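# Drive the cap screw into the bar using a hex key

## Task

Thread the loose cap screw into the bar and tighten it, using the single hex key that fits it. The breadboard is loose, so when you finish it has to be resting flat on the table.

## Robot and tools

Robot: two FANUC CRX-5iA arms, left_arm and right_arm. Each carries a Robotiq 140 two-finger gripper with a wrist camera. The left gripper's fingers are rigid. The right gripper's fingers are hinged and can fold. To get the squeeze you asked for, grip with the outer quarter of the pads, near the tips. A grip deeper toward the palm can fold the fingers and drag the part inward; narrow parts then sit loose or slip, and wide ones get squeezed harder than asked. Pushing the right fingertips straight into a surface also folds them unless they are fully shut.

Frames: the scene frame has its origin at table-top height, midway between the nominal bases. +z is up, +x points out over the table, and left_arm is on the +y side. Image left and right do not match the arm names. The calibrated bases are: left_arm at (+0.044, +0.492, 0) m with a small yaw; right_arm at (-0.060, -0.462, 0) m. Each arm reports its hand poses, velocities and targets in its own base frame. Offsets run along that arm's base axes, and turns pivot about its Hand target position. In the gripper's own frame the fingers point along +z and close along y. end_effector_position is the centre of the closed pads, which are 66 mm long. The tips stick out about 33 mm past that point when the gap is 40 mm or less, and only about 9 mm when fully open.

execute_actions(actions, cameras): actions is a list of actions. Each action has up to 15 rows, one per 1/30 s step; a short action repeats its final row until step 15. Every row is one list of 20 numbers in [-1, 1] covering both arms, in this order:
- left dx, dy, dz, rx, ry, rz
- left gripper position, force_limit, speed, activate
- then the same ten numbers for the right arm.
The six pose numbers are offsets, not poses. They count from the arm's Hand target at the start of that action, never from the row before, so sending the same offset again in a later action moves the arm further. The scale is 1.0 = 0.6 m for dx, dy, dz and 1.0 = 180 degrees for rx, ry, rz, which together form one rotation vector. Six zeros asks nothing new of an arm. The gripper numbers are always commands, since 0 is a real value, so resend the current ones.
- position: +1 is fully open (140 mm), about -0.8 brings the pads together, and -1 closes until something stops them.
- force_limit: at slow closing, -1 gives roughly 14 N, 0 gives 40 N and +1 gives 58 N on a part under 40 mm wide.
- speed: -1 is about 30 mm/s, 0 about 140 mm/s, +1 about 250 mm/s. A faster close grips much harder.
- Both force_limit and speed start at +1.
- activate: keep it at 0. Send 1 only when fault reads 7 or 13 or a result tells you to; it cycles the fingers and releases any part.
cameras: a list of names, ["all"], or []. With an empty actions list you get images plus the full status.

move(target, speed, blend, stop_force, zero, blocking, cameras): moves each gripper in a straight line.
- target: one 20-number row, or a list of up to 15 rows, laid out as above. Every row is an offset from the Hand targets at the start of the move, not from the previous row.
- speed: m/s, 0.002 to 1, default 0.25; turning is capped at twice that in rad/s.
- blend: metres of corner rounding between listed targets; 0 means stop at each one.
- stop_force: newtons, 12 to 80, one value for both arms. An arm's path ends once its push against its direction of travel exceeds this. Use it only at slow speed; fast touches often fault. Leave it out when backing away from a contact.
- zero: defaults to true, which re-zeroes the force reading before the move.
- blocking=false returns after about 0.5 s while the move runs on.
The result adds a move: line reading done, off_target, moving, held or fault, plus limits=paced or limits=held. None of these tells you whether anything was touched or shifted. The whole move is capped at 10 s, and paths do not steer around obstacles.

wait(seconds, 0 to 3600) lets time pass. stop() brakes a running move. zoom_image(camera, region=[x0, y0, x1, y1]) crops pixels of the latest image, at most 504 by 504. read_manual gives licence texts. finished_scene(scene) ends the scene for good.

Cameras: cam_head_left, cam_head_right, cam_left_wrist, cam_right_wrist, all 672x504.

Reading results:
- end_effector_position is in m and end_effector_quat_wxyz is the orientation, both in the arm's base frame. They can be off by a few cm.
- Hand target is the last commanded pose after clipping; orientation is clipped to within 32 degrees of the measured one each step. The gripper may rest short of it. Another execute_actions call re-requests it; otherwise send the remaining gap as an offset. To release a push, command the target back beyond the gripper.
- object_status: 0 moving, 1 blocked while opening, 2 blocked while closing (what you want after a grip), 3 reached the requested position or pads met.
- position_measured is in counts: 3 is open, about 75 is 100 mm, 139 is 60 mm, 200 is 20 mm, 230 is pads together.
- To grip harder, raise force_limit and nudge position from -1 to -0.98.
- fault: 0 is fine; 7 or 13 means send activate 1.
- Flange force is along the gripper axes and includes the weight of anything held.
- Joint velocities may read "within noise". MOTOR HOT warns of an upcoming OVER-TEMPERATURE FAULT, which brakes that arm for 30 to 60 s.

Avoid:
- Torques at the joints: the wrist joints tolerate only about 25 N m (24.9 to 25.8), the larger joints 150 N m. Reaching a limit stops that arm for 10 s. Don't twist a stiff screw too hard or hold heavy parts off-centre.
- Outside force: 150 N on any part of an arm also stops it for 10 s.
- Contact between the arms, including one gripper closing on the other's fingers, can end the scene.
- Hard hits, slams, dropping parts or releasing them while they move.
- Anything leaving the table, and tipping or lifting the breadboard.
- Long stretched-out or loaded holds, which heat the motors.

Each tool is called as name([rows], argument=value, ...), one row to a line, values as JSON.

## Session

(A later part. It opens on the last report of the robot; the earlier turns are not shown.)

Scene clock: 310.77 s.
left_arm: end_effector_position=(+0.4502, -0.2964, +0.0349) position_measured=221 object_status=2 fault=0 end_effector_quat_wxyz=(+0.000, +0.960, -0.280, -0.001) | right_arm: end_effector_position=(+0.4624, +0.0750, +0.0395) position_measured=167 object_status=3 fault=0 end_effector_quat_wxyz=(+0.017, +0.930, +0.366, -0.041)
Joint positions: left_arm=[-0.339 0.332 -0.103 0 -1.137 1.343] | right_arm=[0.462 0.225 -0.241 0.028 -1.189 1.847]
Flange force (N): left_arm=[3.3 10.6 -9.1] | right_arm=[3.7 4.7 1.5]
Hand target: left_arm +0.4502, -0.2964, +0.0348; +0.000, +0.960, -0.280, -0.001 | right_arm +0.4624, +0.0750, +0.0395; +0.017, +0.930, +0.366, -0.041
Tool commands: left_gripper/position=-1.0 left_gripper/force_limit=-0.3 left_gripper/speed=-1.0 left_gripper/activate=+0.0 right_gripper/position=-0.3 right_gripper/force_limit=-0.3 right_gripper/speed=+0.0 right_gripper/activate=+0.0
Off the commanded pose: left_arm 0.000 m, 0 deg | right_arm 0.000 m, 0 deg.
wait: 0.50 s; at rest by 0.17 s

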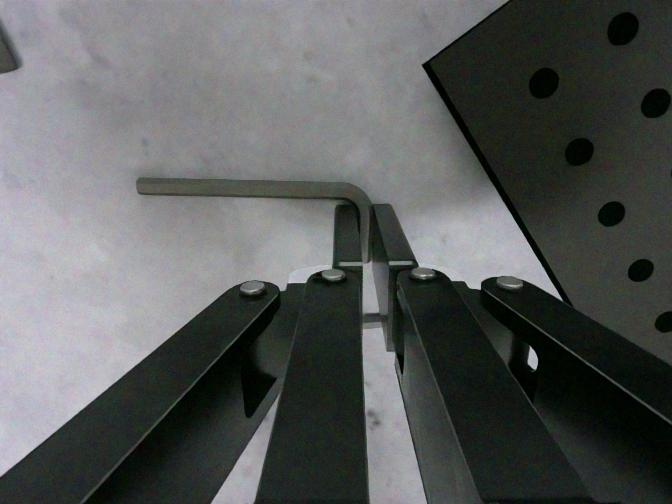

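move(target=[0,0,0.1,0,0,0,-1,-0.3,-1,0, 0,0,-0.0042,0,0,0,-0.3,-0.3,0,0], speed=0.05)

move(target=[0,0,0,0,0,0,-1,-0.3,-1,0, 0,0,0,0,0,0,-1,-0.1,-1,0])

wait(seconds=0.5, cameras=["cam_left_wrist","cam_right_wrist"])

Scene clock: 318.80 s.
left_arm: end_effector_position=(+0.4502, -0.2964, +0.0948) position_measured=221 object_status=2 fault=0 end_effector_quat_wxyz=(+0.000, +0.960, -0.280, -0.001) | right_arm: end_effector_position=(+0.4624, +0.0750, +0.0370) position_measured=167 object_status=3 fault=0 end_effector_quat_wxyz=(+0.017, +0.930, +0.366, -0.041)
Joint positions: left_arm=[-0.339 0.279 -0.022 0 -1.27 1.343] | right_arm=[0.462 0.227 -0.245 0.028 -1.183 1.847]
Flange force (N): left_arm=[6.0 1.8 5.8] | right_arm=[4.4 4.9 1.8]
Hand target: left_arm +0.4502, -0.2964, +0.0948; +0.000, +0.960, -0.280, -0.001 | right_arm +0.4624, +0.0750, +0.0370; +0.017, +0.930, +0.366, -0.041
Off the commanded pose: left_arm 0.000 m, 0 deg | right_arm 0.000 m, 0 deg.
move: done

Scene clock: 320.07 s.
left_arm: end_effector_position=(+0.4502, -0.2964, +0.0948) position_measured=221 object_status=2 fault=0 end_effector_quat_wxyz=(+0.000, +0.960, -0.280, -0.001) | right_arm: end_effector_position=(+0.4624, +0.0750, +0.0370) position_measured=213 object_status=0 fault=0 end_effector_quat_wxyz=(+0.017, +0.930, +0.366, -0.041)
Joint positions: left_arm=[-0.339 0.279 -0.022 0 -1.271 1.343] | right_arm=[0.462 0.227 -0.245 0.028 -1.183 1.847]
Flange force (N): left_arm=[5.3 1.6 6.1] | right_arm=[4.6 4.3 1.0]
Hand target: left_arm +0.4502, -0.2964, +0.0948; +0.000, +0.960, -0.280, -0.001 | right_arm +0.4624, +0.0750, +0.0370; +0.017, +0.930, +0.366, -0.041
Off the commanded pose: left_arm 0.000 m, 0 deg | right_arm 0.000 m, 0 deg.
move: done

Scene clock: 320.57 s.
left_arm: end_effector_position=(+0.4502, -0.2964, +0.0948) position_measured=221 object_status=2 fault=0 end_effector_quat_wxyz=(+0.000, +0.960, -0.280, -0.001) | right_arm: end_effector_position=(+0.4624, +0.0750, +0.0370) position_measured=213 object_status=2 fault=0 end_effector_quat_wxyz=(+0.017, +0.930, +0.366, -0.041)
Joint positions: left_arm=[-0.339 0.279 -0.022 0 -1.271 1.343] | right_arm=[0.462 0.227 -0.245 0.028 -1.183 1.847]
Flange force (N): left_arm=[5.2 1.8 6.0] | right_arm=[4.5 4.4 1.3]
Hand target: left_arm +0.4502, -0.2964, +0.0948; +0.000, +0.960, -0.280, -0.001 | right_arm +0.4624, +0.0750, +0.0370; +0.017, +0.930, +0.366, -0.041
Tool commands: left_gripper/position=-1.0 left_gripper/force_limit=-0.3 left_gripper/speed=-1.0 left_gripper/activate=+0.0 right_gripper/position=-1.0 right_gripper/force_limit=-0.1 right_gripper/speed=-1.0 right_gripper/activate=+0.0
Off the commanded pose: left_arm 0.000 m, 0 deg | right_arm 0.000 m, 0 deg.
wait: 0.50 s; at rest by 0.17 s

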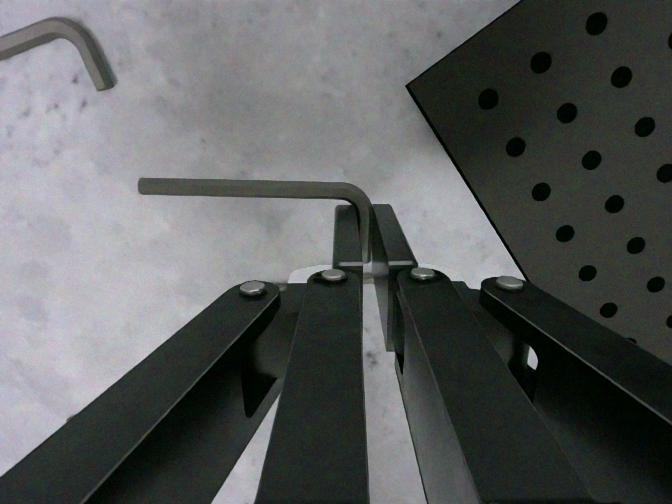

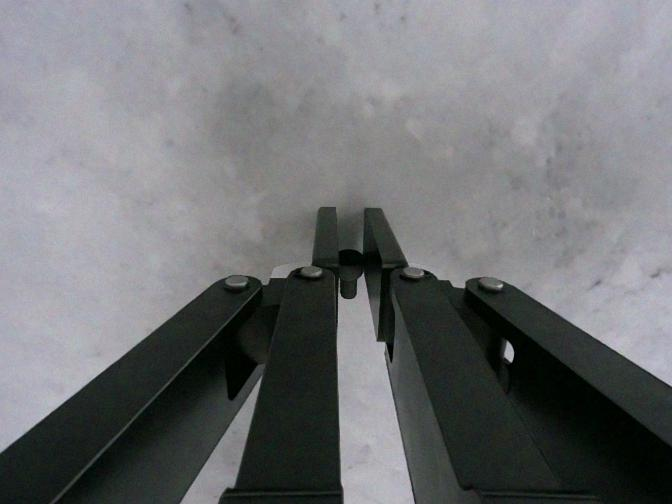

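zoom_image(camera="cam_right_wrist", region=[290, 200, 410, 300])

move(target=[0,0,0,0,0,0,-1,-0.3,-1,0, 0,0,0.25,0,0,0,-1,-0.1,-1,0], speed=0.1, cameras=["cam_right_wrist"])

zoom_image(camera="cam_right_wrist", region=[290, 200, 410, 300])

Scaled by 4.200 from the camera's image (finer frame: 960x720).

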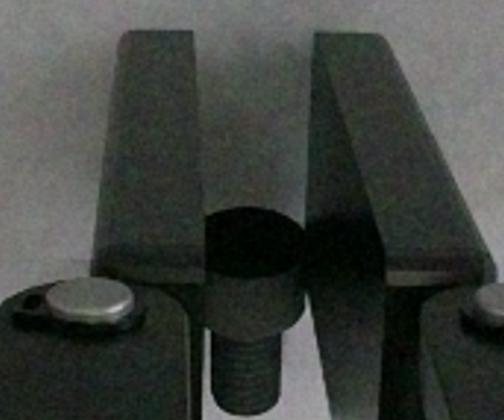

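Scene clock: 339.50 s.
left_arm: end_effector_position=(+0.4502, -0.2964, +0.0948) position_measured=221 object_status=2 fault=0 end_effector_quat_wxyz=(+0.000, +0.960, -0.280, -0.001) | right_arm: end_effector_position=(+0.4624, +0.0750, +0.1870) position_measured=213 object_status=2 fault=0 end_effector_quat_wxyz=(+0.017, +0.930, +0.366, -0.041)
Joint positions: left_arm=[-0.339 0.279 -0.022 0 -1.271 1.343] | right_arm=[0.463 0.122 -0.002 0.026 -1.531 1.856]
Flange force (N): left_arm=[5.7 1.6 5.9] | right_arm=[3.7 3.6 0.5]
Hand target: left_arm +0.4502, -0.2964, +0.0948; +0.000, +0.960, -0.280, -0.001 | right_arm +0.4624, +0.0750, +0.1870; +0.017, +0.930, +0.366, -0.041
Off the commanded pose: left_arm 0.000 m, 0 deg | right_arm 0.000 m, 0 deg.
move: done

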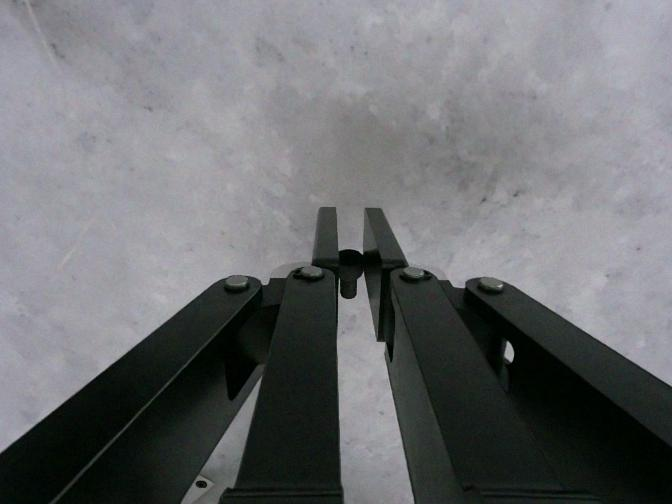

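Scaled by 4.200 from the camera's image (finer frame: 960x720).

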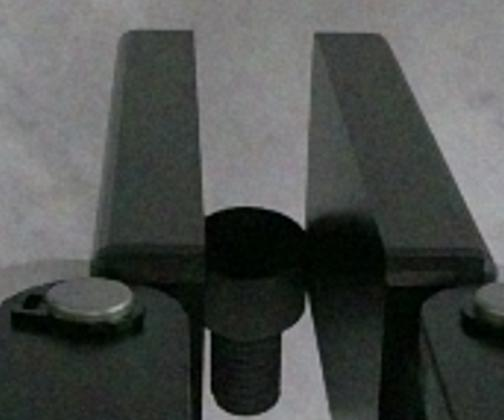

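move(target=[-0.0833,0.3,0.25,0,0,0,-1,-0.3,-1,0, 0,0,0.0833,0.2997,-0.3214,0,-1,-0.1,-1,0], speed=0.2, cameras=["cam_head_left","cam_head_right","cam_right_wrist"])

Scene clock: 379.03 s.
left_arm: end_effector_position=(+0.4002, -0.1164, +0.2448) position_measured=221 object_status=2 fault=0 end_effector_quat_wxyz=(+0.000, +0.960, -0.280, -0.001) | right_arm: end_effector_position=(+0.4624, +0.0750, +0.2370) position_measured=213 object_status=2 fault=0 end_effector_quat_wxyz=(-0.221, +0.743, +0.292, +0.561)
Joint positions: left_arm=[0.033 -0.082 -0.063 -0.001 -1.59 0.97] | right_arm=[-0.545 -0.28 -0.568 -1.37 -1.235 3.356]
Flange force (N): left_arm=[5.8 0.5 4.3] | right_arm=[-3.2 3.3 -0.9]
Hand target: left_arm +0.4002, -0.1164, +0.2448; +0.000, +0.960, -0.280, -0.001 | right_arm +0.4624, +0.0750, +0.2370; -0.221, +0.743, +0.292, +0.561
Off the commanded pose: left_arm 0.000 m, 0 deg | right_arm 0.000 m, 0 deg.
move: done

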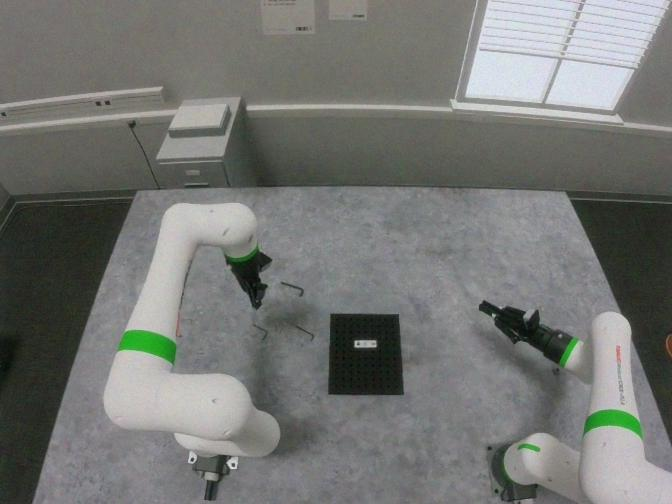

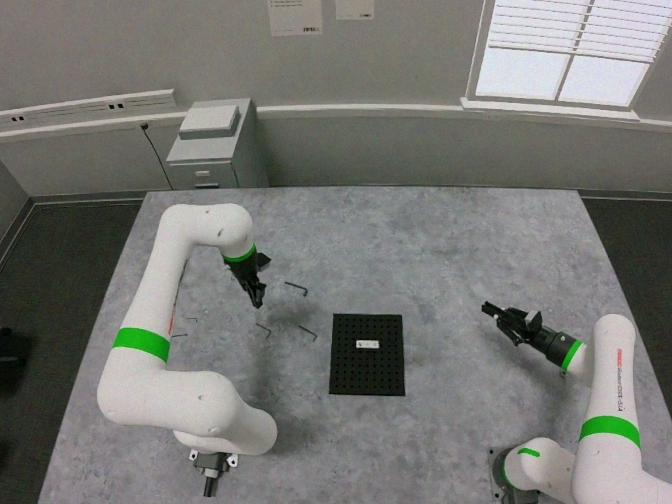

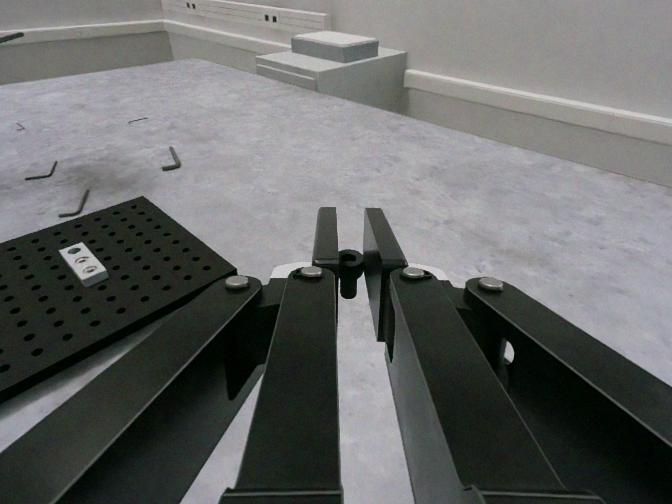

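zoom_image(camera="cam_right_wrist", region=[40, 220, 140, 300])

zoom_image(camera="cam_right_wrist", region=[290, 200, 410, 320])

Scaled by 5.040 from the camera's image (finer frame: 960x720).

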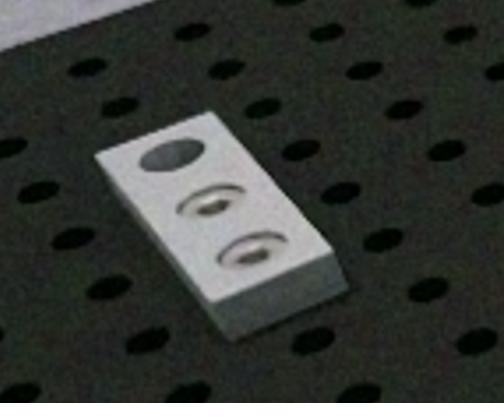

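Scaled by 4.200 from the camera's image (finer frame: 960x720).

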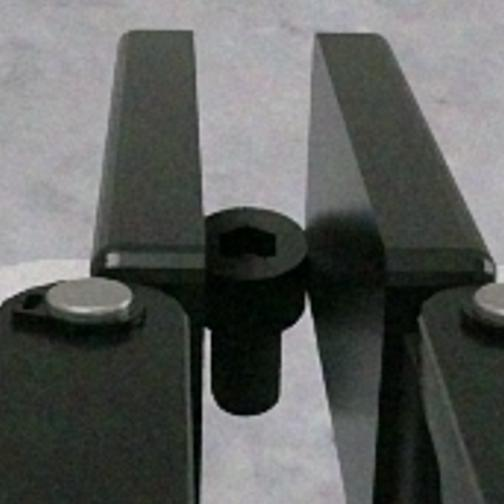

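move(target=[0,0,0,-0.4217,0.2686,0,-1,-0.3,-1,0, -0.0103,0.6665,-0.1283,0,0,0.3444,-1,-0.1,-1,0], speed=0.15, cameras=["cam_head_left","cam_left_wrist","cam_right_wrist"])

Scene clock: 395.57 s.
left_arm: end_effector_position=(+0.4002, -0.1164, +0.2448) position_measured=221 object_status=2 fault=0 end_effector_quat_wxyz=(+0.679, +0.679, -0.198, -0.198) | right_arm: end_effector_position=(+0.4562, +0.4749, +0.1600) position_measured=213 object_status=2 fault=0 end_effector_quat_wxyz=(-0.478, +0.486, +0.633, +0.367)
Joint positions: left_arm=[0.465 0.682 -0.138 0.684 -2.197 0.446] | right_arm=[0.313 0.541 0.156 -1.331 -1.421 3.501]
Flange force (N): left_arm=[4.4 -7.0 -1.4] | right_arm=[-5.9 6.9 0.2]
Hand target: left_arm +0.4002, -0.1164, +0.2448; +0.679, +0.679, -0.198, -0.198 | right_arm +0.4562, +0.4749, +0.1600; -0.478, +0.486, +0.633, +0.367
Off the commanded pose: left_arm 0.000 m, 0 deg | right_arm 0.000 m, 0 deg.
move: done

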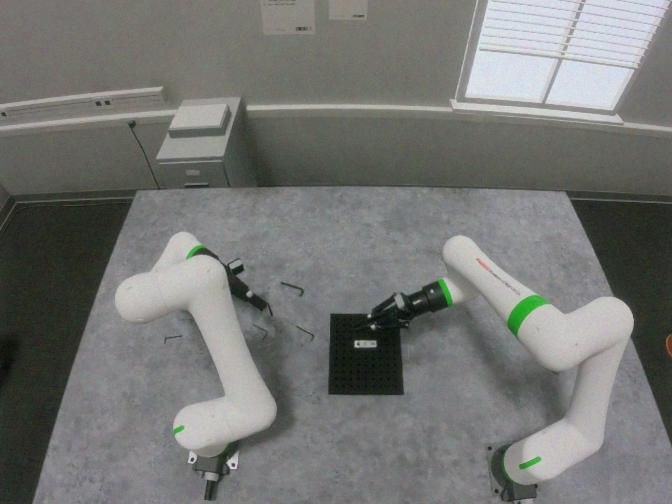

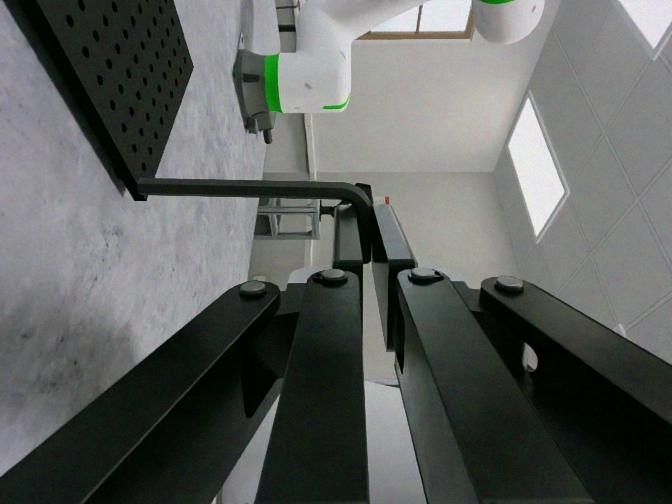

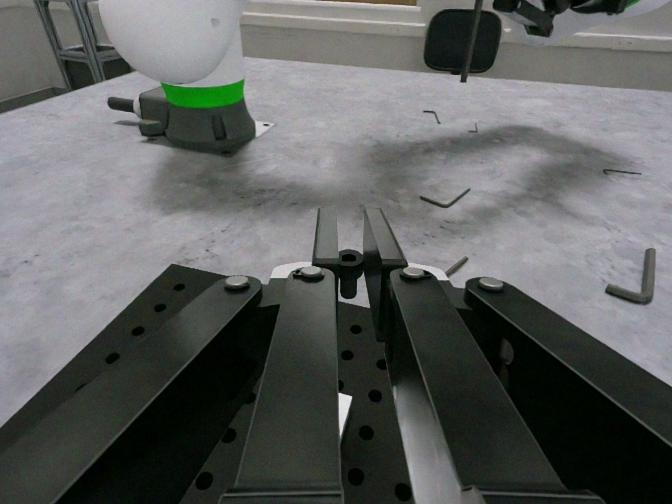

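move(target=[0.005,-0.3005,-0.1913,0,0,0,-1,-0.3,-1,0, 0,0,-0.1,0,0,0,-1,-0.1,-1,0], speed=0.12, cameras=["cam_head_left","cam_left_wrist","cam_right_wrist"])

Scene clock: 415.97 s.
left_arm: end_effector_position=(+0.4032, -0.2967, +0.1301) position_measured=221 object_status=2 fault=0 end_effector_quat_wxyz=(+0.679, +0.679, -0.198, -0.198) | right_arm: end_effector_position=(+0.4562, +0.4749, +0.1000) position_measured=213 object_status=2 fault=0 end_effector_quat_wxyz=(-0.478, +0.486, +0.633, +0.367)
Joint positions: left_arm=[0.139 0.821 -0.271 0.922 -1.874 0.375] | right_arm=[0.309 0.639 0.143 -1.347 -1.398 3.611]
Flange force (N): left_arm=[3.6 -8.3 0.8] | right_arm=[-5.8 6.3 0.4]
Hand target: left_arm +0.4032, -0.2967, +0.1300; +0.679, +0.679, -0.198, -0.198 | right_arm +0.4562, +0.4749, +0.1000; -0.478, +0.486, +0.633, +0.367
Off the commanded pose: left_arm 0.000 m, 0 deg | right_arm 0.000 m, 0 deg.
move: done

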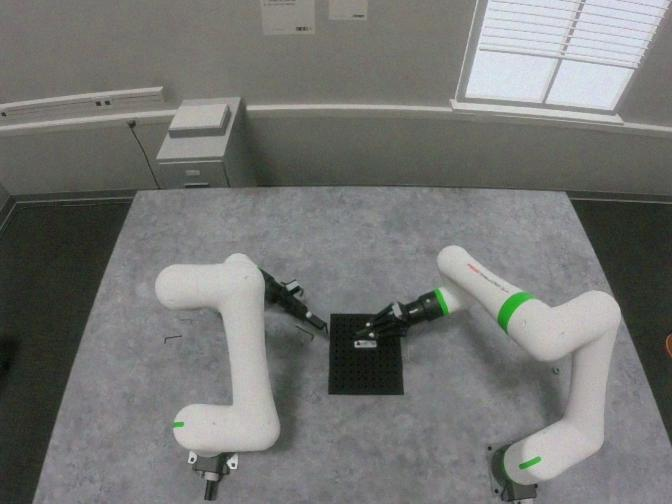

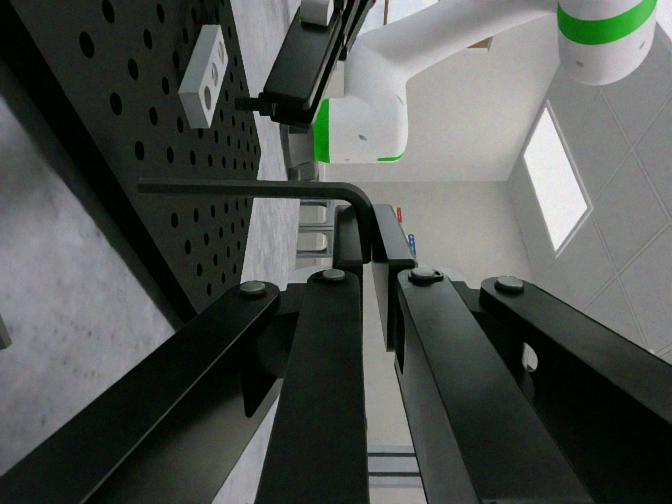

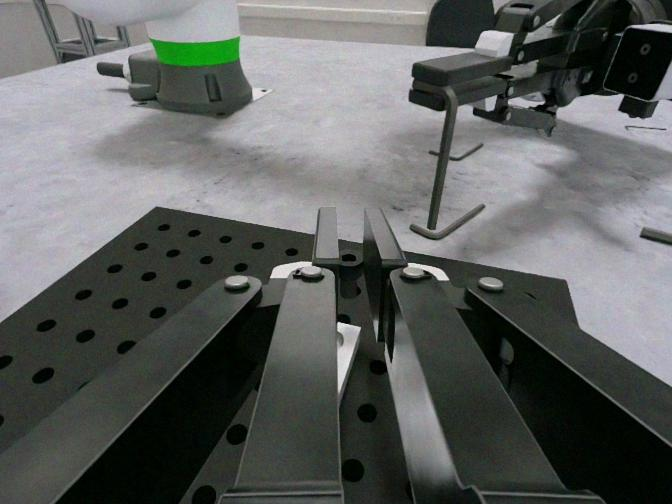

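zoom_image(camera="cam_left_wrist", region=[150, 0, 318, 140])

zoom_image(camera="cam_right_wrist", region=[290, 200, 430, 340])

Scaled by 3.000 from the camera's image (finer frame: 960x720).

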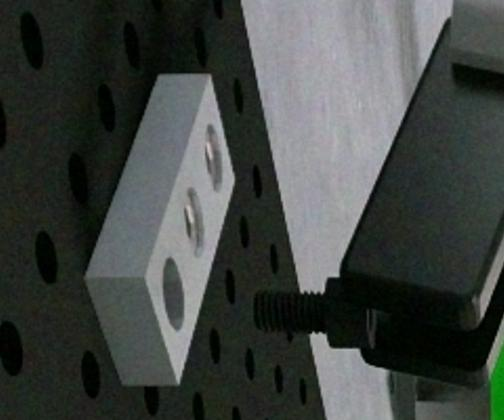

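Scaled by 3.600 from the camera's image (finer frame: 960x720).

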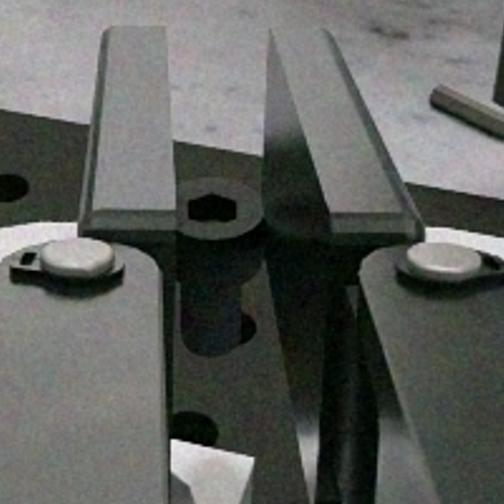

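move(target=[0,0,0,0,0,0,-1,-0.3,-1,0, -0.01,-0.0175,-0.03,0,0,0,-1,-0.1,-1,0], speed=0.05, cameras=["cam_left_wrist","cam_right_wrist"])

zoom_image(camera="cam_left_wrist", region=[150, 20, 270, 140])

zoom_image(camera="cam_right_wrist", region=[290, 220, 430, 360])

Scene clock: 466.87 s.
left_arm: end_effector_position=(+0.4032, -0.2967, +0.1300) position_measured=221 object_status=2 fault=0 end_effector_quat_wxyz=(+0.679, +0.679, -0.198, -0.198) | right_arm: end_effector_position=(+0.4502, +0.4644, +0.0821) position_measured=213 object_status=2 fault=0 end_effector_quat_wxyz=(-0.478, +0.486, +0.633, +0.367)
Joint positions: left_arm=[0.139 0.822 -0.271 0.922 -1.874 0.375] | right_arm=[0.294 0.657 0.117 -1.347 -1.401 3.658]
Flange force (N): left_arm=[3.5 -8.2 0.6] | right_arm=[-6.3 5.1 0.3]
Hand target: left_arm +0.4032, -0.2967, +0.1300; +0.679, +0.679, -0.198, -0.198 | right_arm +0.4502, +0.4644, +0.0820; -0.478, +0.486, +0.633, +0.367
Off the commanded pose: left_arm 0.000 m, 0 deg | right_arm 0.000 m, 0 deg.
move: done

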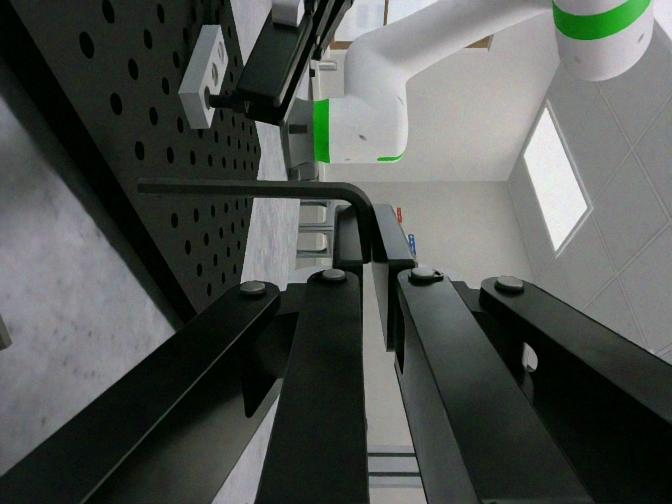

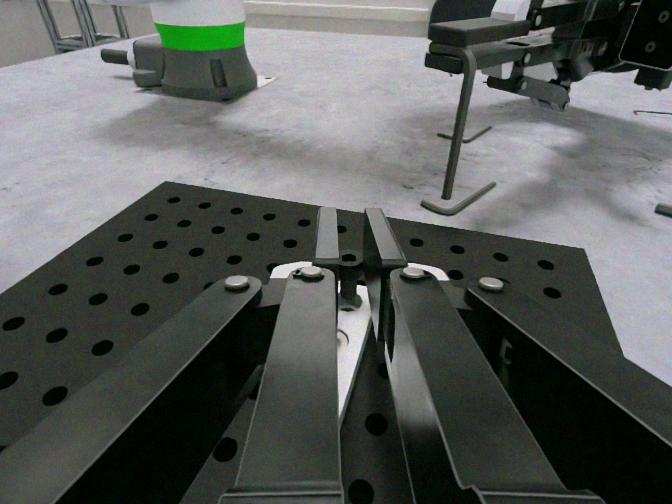

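Scaled by 4.200 from the camera's image (finer frame: 960x720).

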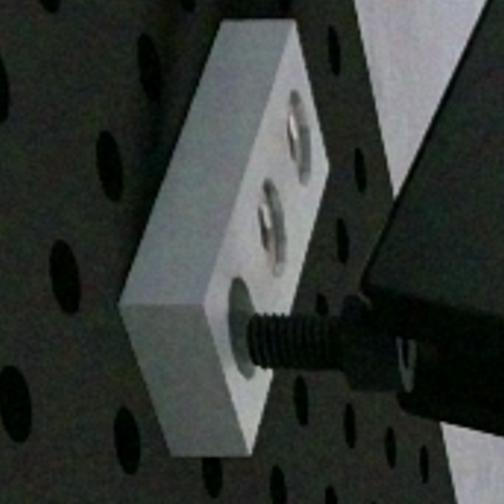

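Scaled by 3.600 from the camera's image (finer frame: 960x720).

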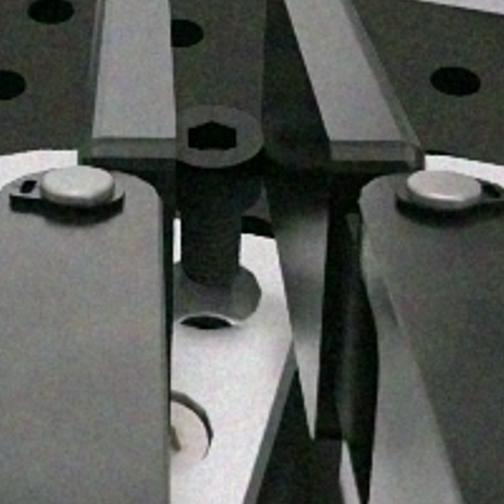

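zoom_image(camera="cam_right_wrist", region=[330, 270, 380, 320])

zoom_image(camera="cam_left_wrist", region=[195, 70, 255, 130])

Scaled by 10.080 from the camera's image (finer frame: 960x720).

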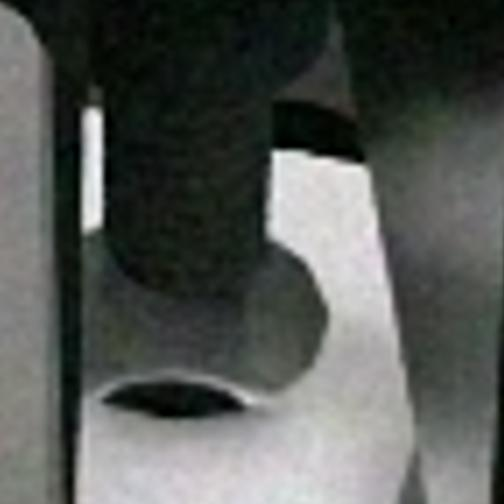

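Scaled by 8.400 from the camera's image (finer frame: 960x720).

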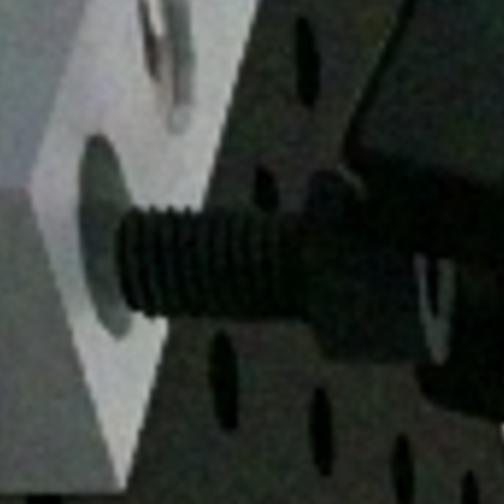

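move(target=[0,0,0,0,0,0,-1,-0.3,-1,0, 0.00117,-0.0045,0,0,0,0,-1,-0.1,-1,0], speed=0.02, cameras=["cam_left_wrist","cam_right_wrist"])

zoom_image(camera="cam_left_wrist", region=[195, 70, 255, 130])

zoom_image(camera="cam_right_wrist", region=[330, 270, 380, 320])

Scene clock: 507.87 s.
left_arm: end_effector_position=(+0.4032, -0.2967, +0.1300) position_measured=221 object_status=2 fault=0 end_effector_quat_wxyz=(+0.679, +0.679, -0.198, -0.198) | right_arm: end_effector_position=(+0.4509, +0.4617, +0.0820) position_measured=213 object_status=2 fault=0 end_effector_quat_wxyz=(-0.478, +0.486, +0.633, +0.367)
Joint positions: left_arm=[0.139 0.822 -0.271 0.922 -1.874 0.375] | right_arm=[0.29 0.657 0.117 -1.345 -1.405 3.659]
Flange force (N): left_arm=[3.3 -8.2 0.8] | right_arm=[-5.9 6.4 0.7]
Hand target: left_arm +0.4032, -0.2967, +0.1300; +0.679, +0.679, -0.198, -0.198 | right_arm +0.4509, +0.4617, +0.0820; -0.478, +0.486, +0.633, +0.367
Off the commanded pose: left_arm 0.000 m, 0 deg | right_arm 0.000 m, 0 deg.
move: done

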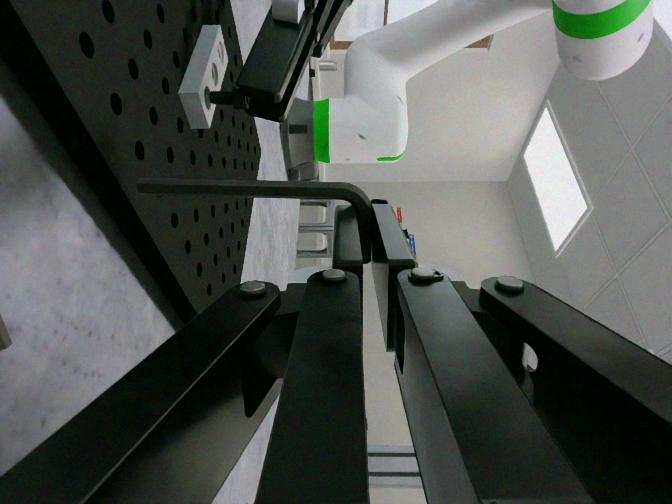

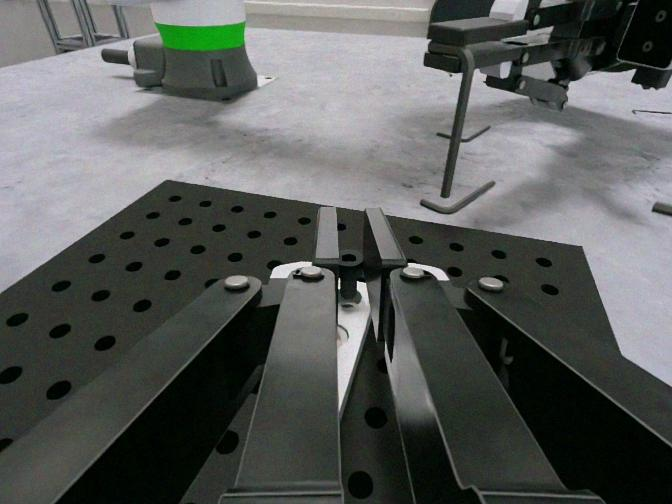

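Scaled by 8.400 from the camera's image (finer frame: 960x720).

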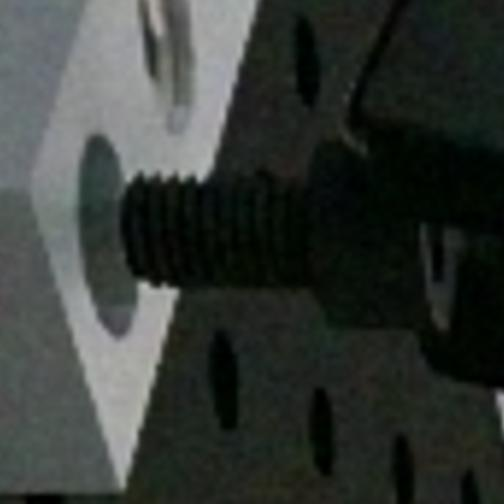

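Scaled by 10.080 from the camera's image (finer frame: 960x720).

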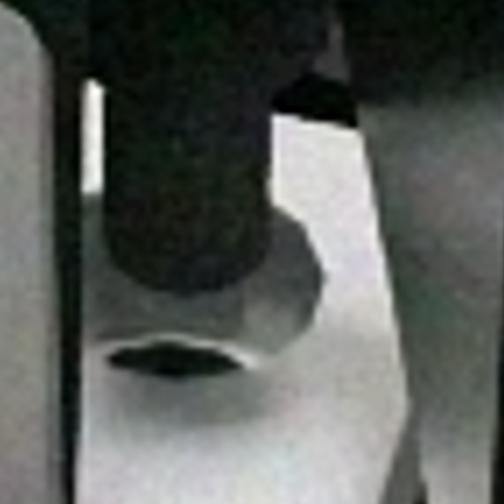

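move(target=[0,0,0,0,0,0,-1,-0.3,-1,0, 0,0,-0.0125,0,0,0,-1,-0.1,-1,0], speed=0.01, stop_force=12, cameras=["cam_left_wrist","cam_right_wrist"])

zoom_image(camera="cam_left_wrist", region=[195, 70, 255, 130])

zoom_image(camera="cam_right_wrist", region=[330, 250, 380, 300])

Scene clock: 518.80 s.
left_arm: end_effector_position=(+0.4032, -0.2967, +0.1300) position_measured=221 object_status=2 fault=0 end_effector_quat_wxyz=(+0.679, +0.679, -0.198, -0.198) | right_arm: end_effector_position=(+0.4509, +0.4617, +0.0745) position_measured=213 object_status=2 fault=0 end_effector_quat_wxyz=(-0.478, +0.486, +0.633, +0.367)
Joint positions: left_arm=[0.139 0.822 -0.271 0.922 -1.874 0.375] | right_arm=[0.289 0.671 0.117 -1.347 -1.402 3.672]
Flange force (N): left_arm=[3.2 -8.0 0.6] | right_arm=[-6.2 5.1 0.0]
Hand target: left_arm +0.4032, -0.2967, +0.1300; +0.679, +0.679, -0.198, -0.198 | right_arm +0.4509, +0.4617, +0.0745; -0.478, +0.486, +0.633, +0.367
Off the commanded pose: left_arm 0.000 m, 0 deg | right_arm 0.000 m, 0 deg.
move: done

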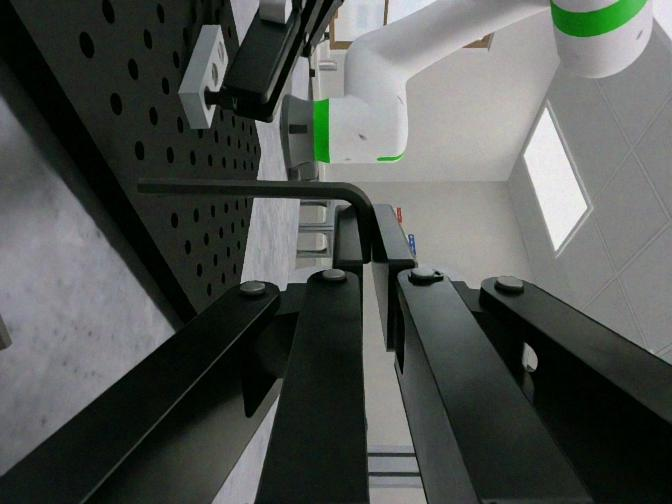

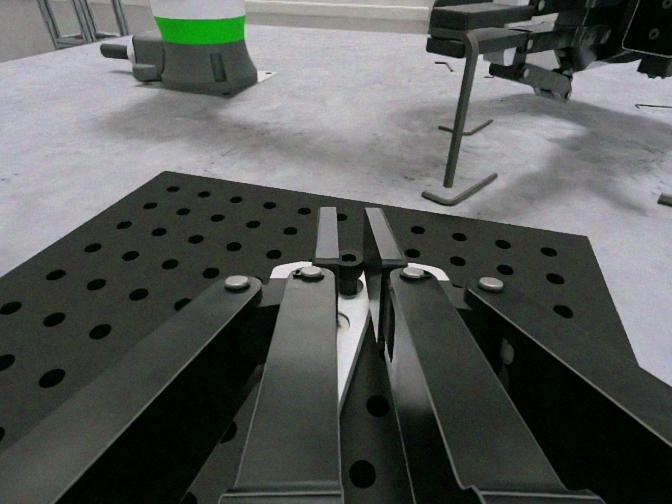

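Scaled by 8.400 from the camera's image (finer frame: 960x720).

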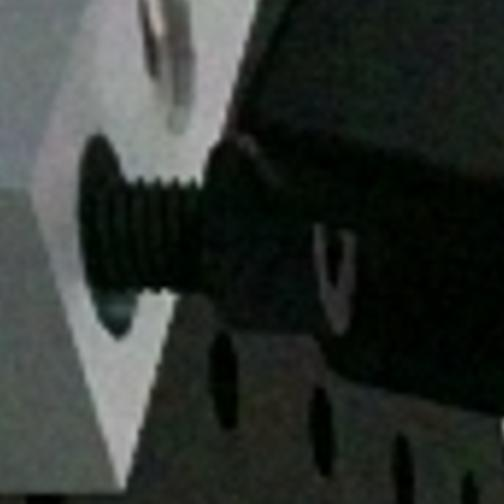

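Scaled by 10.080 from the camera's image (finer frame: 960x720).

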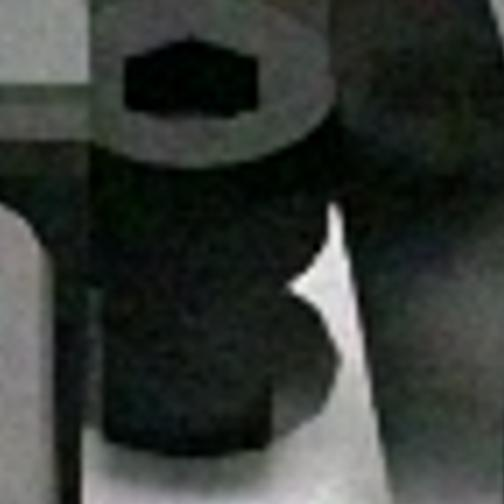

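move(target=[0,0,0,0,0,0,-1,-0.3,-1,0, 0,0,-0.015,0,0,0,-1,-0.1,-1,0], speed=0.005, stop_force=12, cameras=["cam_left_wrist","cam_right_wrist"])

zoom_image(camera="cam_left_wrist", region=[195, 70, 255, 130])

zoom_image(camera="cam_right_wrist", region=[330, 240, 380, 290])

Scene clock: 527.23 s.
left_arm: end_effector_position=(+0.4032, -0.2967, +0.1300) position_measured=221 object_status=2 fault=0 end_effector_quat_wxyz=(+0.679, +0.679, -0.198, -0.198) | right_arm: end_effector_position=(+0.4509, +0.4617, +0.0659) position_measured=213 object_status=2 fault=0 end_effector_quat_wxyz=(-0.478, +0.486, +0.633, +0.367)
Joint positions: left_arm=[0.139 0.822 -0.271 0.922 -1.874 0.375] | right_arm=[0.289 0.687 0.118 -1.349 -1.399 3.687]
Flange force (N): left_arm=[3.5 -7.9 0.7] | right_arm=[4.7 4.4 -4.3]
Hand target: left_arm +0.4032, -0.2967, +0.1300; +0.679, +0.679, -0.198, -0.198 | right_arm +0.4509, +0.4617, +0.0659; -0.478, +0.486, +0.633, +0.367
Off the commanded pose: left_arm 0.000 m, 0 deg | right_arm 0.000 m, 0 deg.
move: contact (right_arm)

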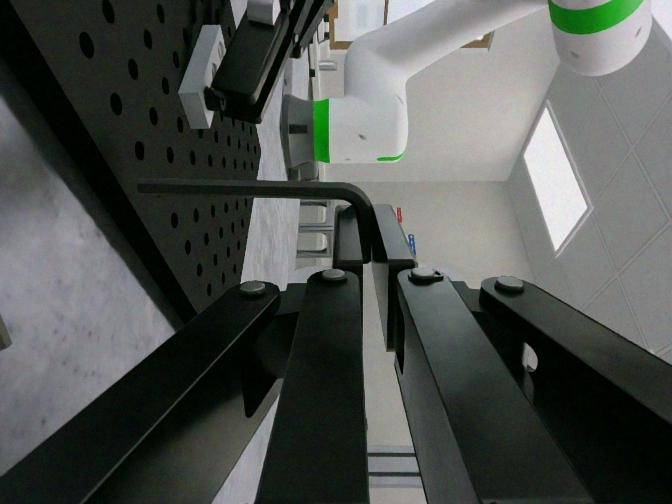

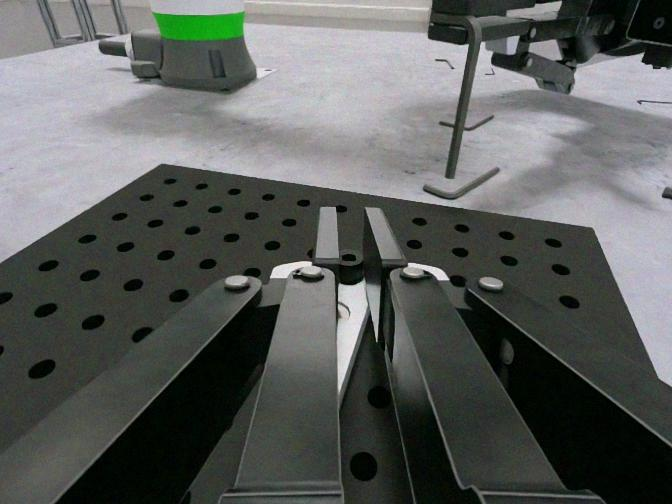

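Scaled by 8.400 from the camera's image (finer frame: 960x720).

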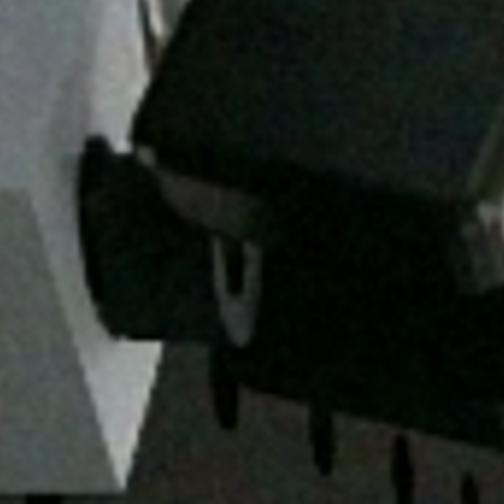

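Scaled by 10.080 from the camera's image (finer frame: 960x720).

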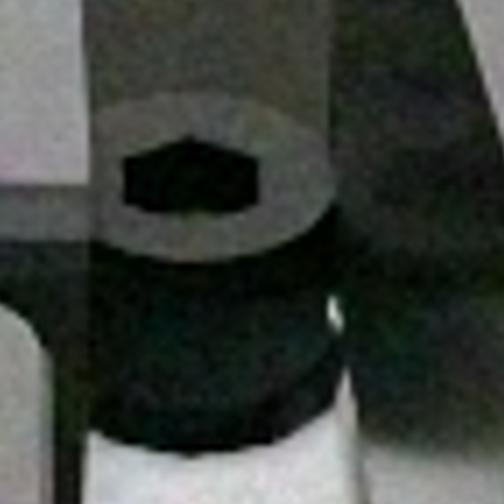

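move(target=[0,0,0,0,0,0,-1,-0.3,-1,0, 0,0,0.0015,0,0,0,-1,-0.1,-1,0], speed=0.01)

move(target=[0,0,0,0,0,0,-1,-0.3,-1,0, 0,0,0,0,0,0,-0.45,-0.3,-1,0], cameras=["cam_left_wrist","cam_right_wrist"])

zoom_image(camera="cam_left_wrist", region=[195, 70, 255, 130])

zoom_image(camera="cam_right_wrist", region=[330, 240, 380, 290])

Scene clock: 540.40 s.
left_arm: end_effector_position=(+0.4032, -0.2967, +0.1300) position_measured=221 object_status=2 fault=0 end_effector_quat_wxyz=(+0.679, +0.679, -0.198, -0.198) | right_arm: end_effector_position=(+0.4509, +0.4617, +0.0668) position_measured=213 object_status=2 fault=0 end_effector_quat_wxyz=(-0.478, +0.486, +0.633, +0.367)
Joint positions: left_arm=[0.139 0.822 -0.271 0.922 -1.874 0.375] | right_arm=[0.289 0.685 0.118 -1.349 -1.4 3.685]
Flange force (N): left_arm=[3.1 -8.1 0.9] | right_arm=[-1.1 5.7 0.0]
Hand target: left_arm +0.4032, -0.2967, +0.1300; +0.679, +0.679, -0.198, -0.198 | right_arm +0.4509, +0.4617, +0.0668; -0.478, +0.486, +0.633, +0.367
Off the commanded pose: left_arm 0.000 m, 0 deg | right_arm 0.000 m, 0 deg.
move: done

Scene clock: 541.23 s.
left_arm: end_effector_position=(+0.4032, -0.2967, +0.1300) position_measured=221 object_status=2 fault=0 end_effector_quat_wxyz=(+0.679, +0.679, -0.198, -0.198) | right_arm: end_effector_position=(+0.4509, +0.4617, +0.0668) position_measured=186 object_status=0 fault=0 end_effector_quat_wxyz=(-0.478, +0.486, +0.633, +0.367)
Joint positions: left_arm=[0.139 0.822 -0.271 0.922 -1.874 0.375] | right_arm=[0.289 0.685 0.118 -1.349 -1.4 3.685]
Flange force (N): left_arm=[3.4 -7.8 0.8] | right_arm=[-7.0 6.0 0.7]
Hand target: left_arm +0.4032, -0.2967, +0.1300; +0.679, +0.679, -0.198, -0.198 | right_arm +0.4509, +0.4617, +0.0668; -0.478, +0.486, +0.633, +0.367
Off the commanded pose: left_arm 0.000 m, 0 deg | right_arm 0.000 m, 0 deg.
move: done

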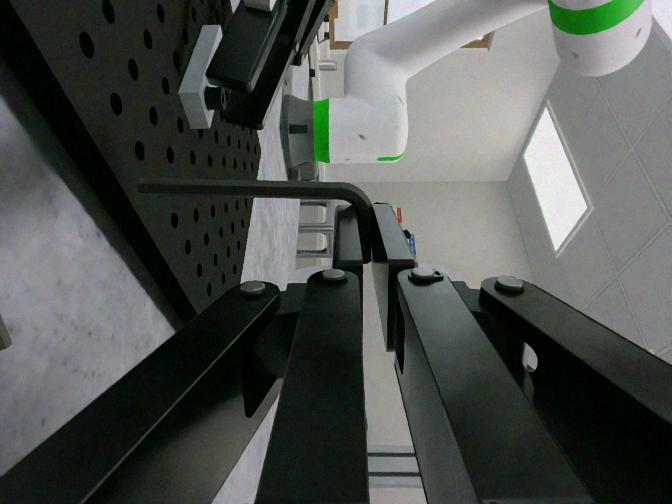

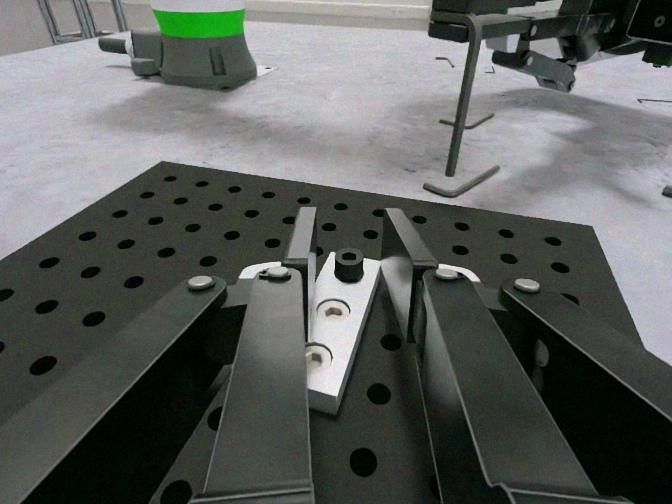

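Scaled by 8.400 from the camera's image (finer frame: 960x720).

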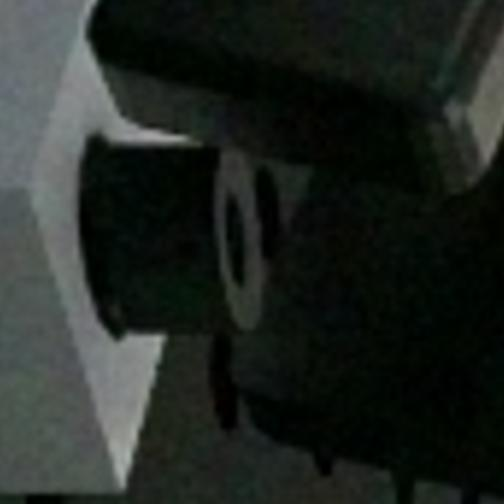

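Scaled by 10.080 from the camera's image (finer frame: 960x720).

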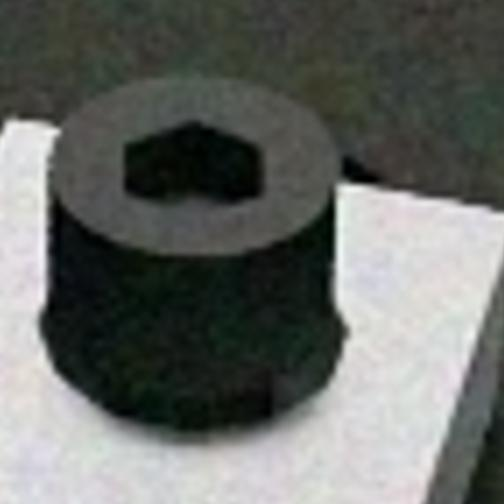

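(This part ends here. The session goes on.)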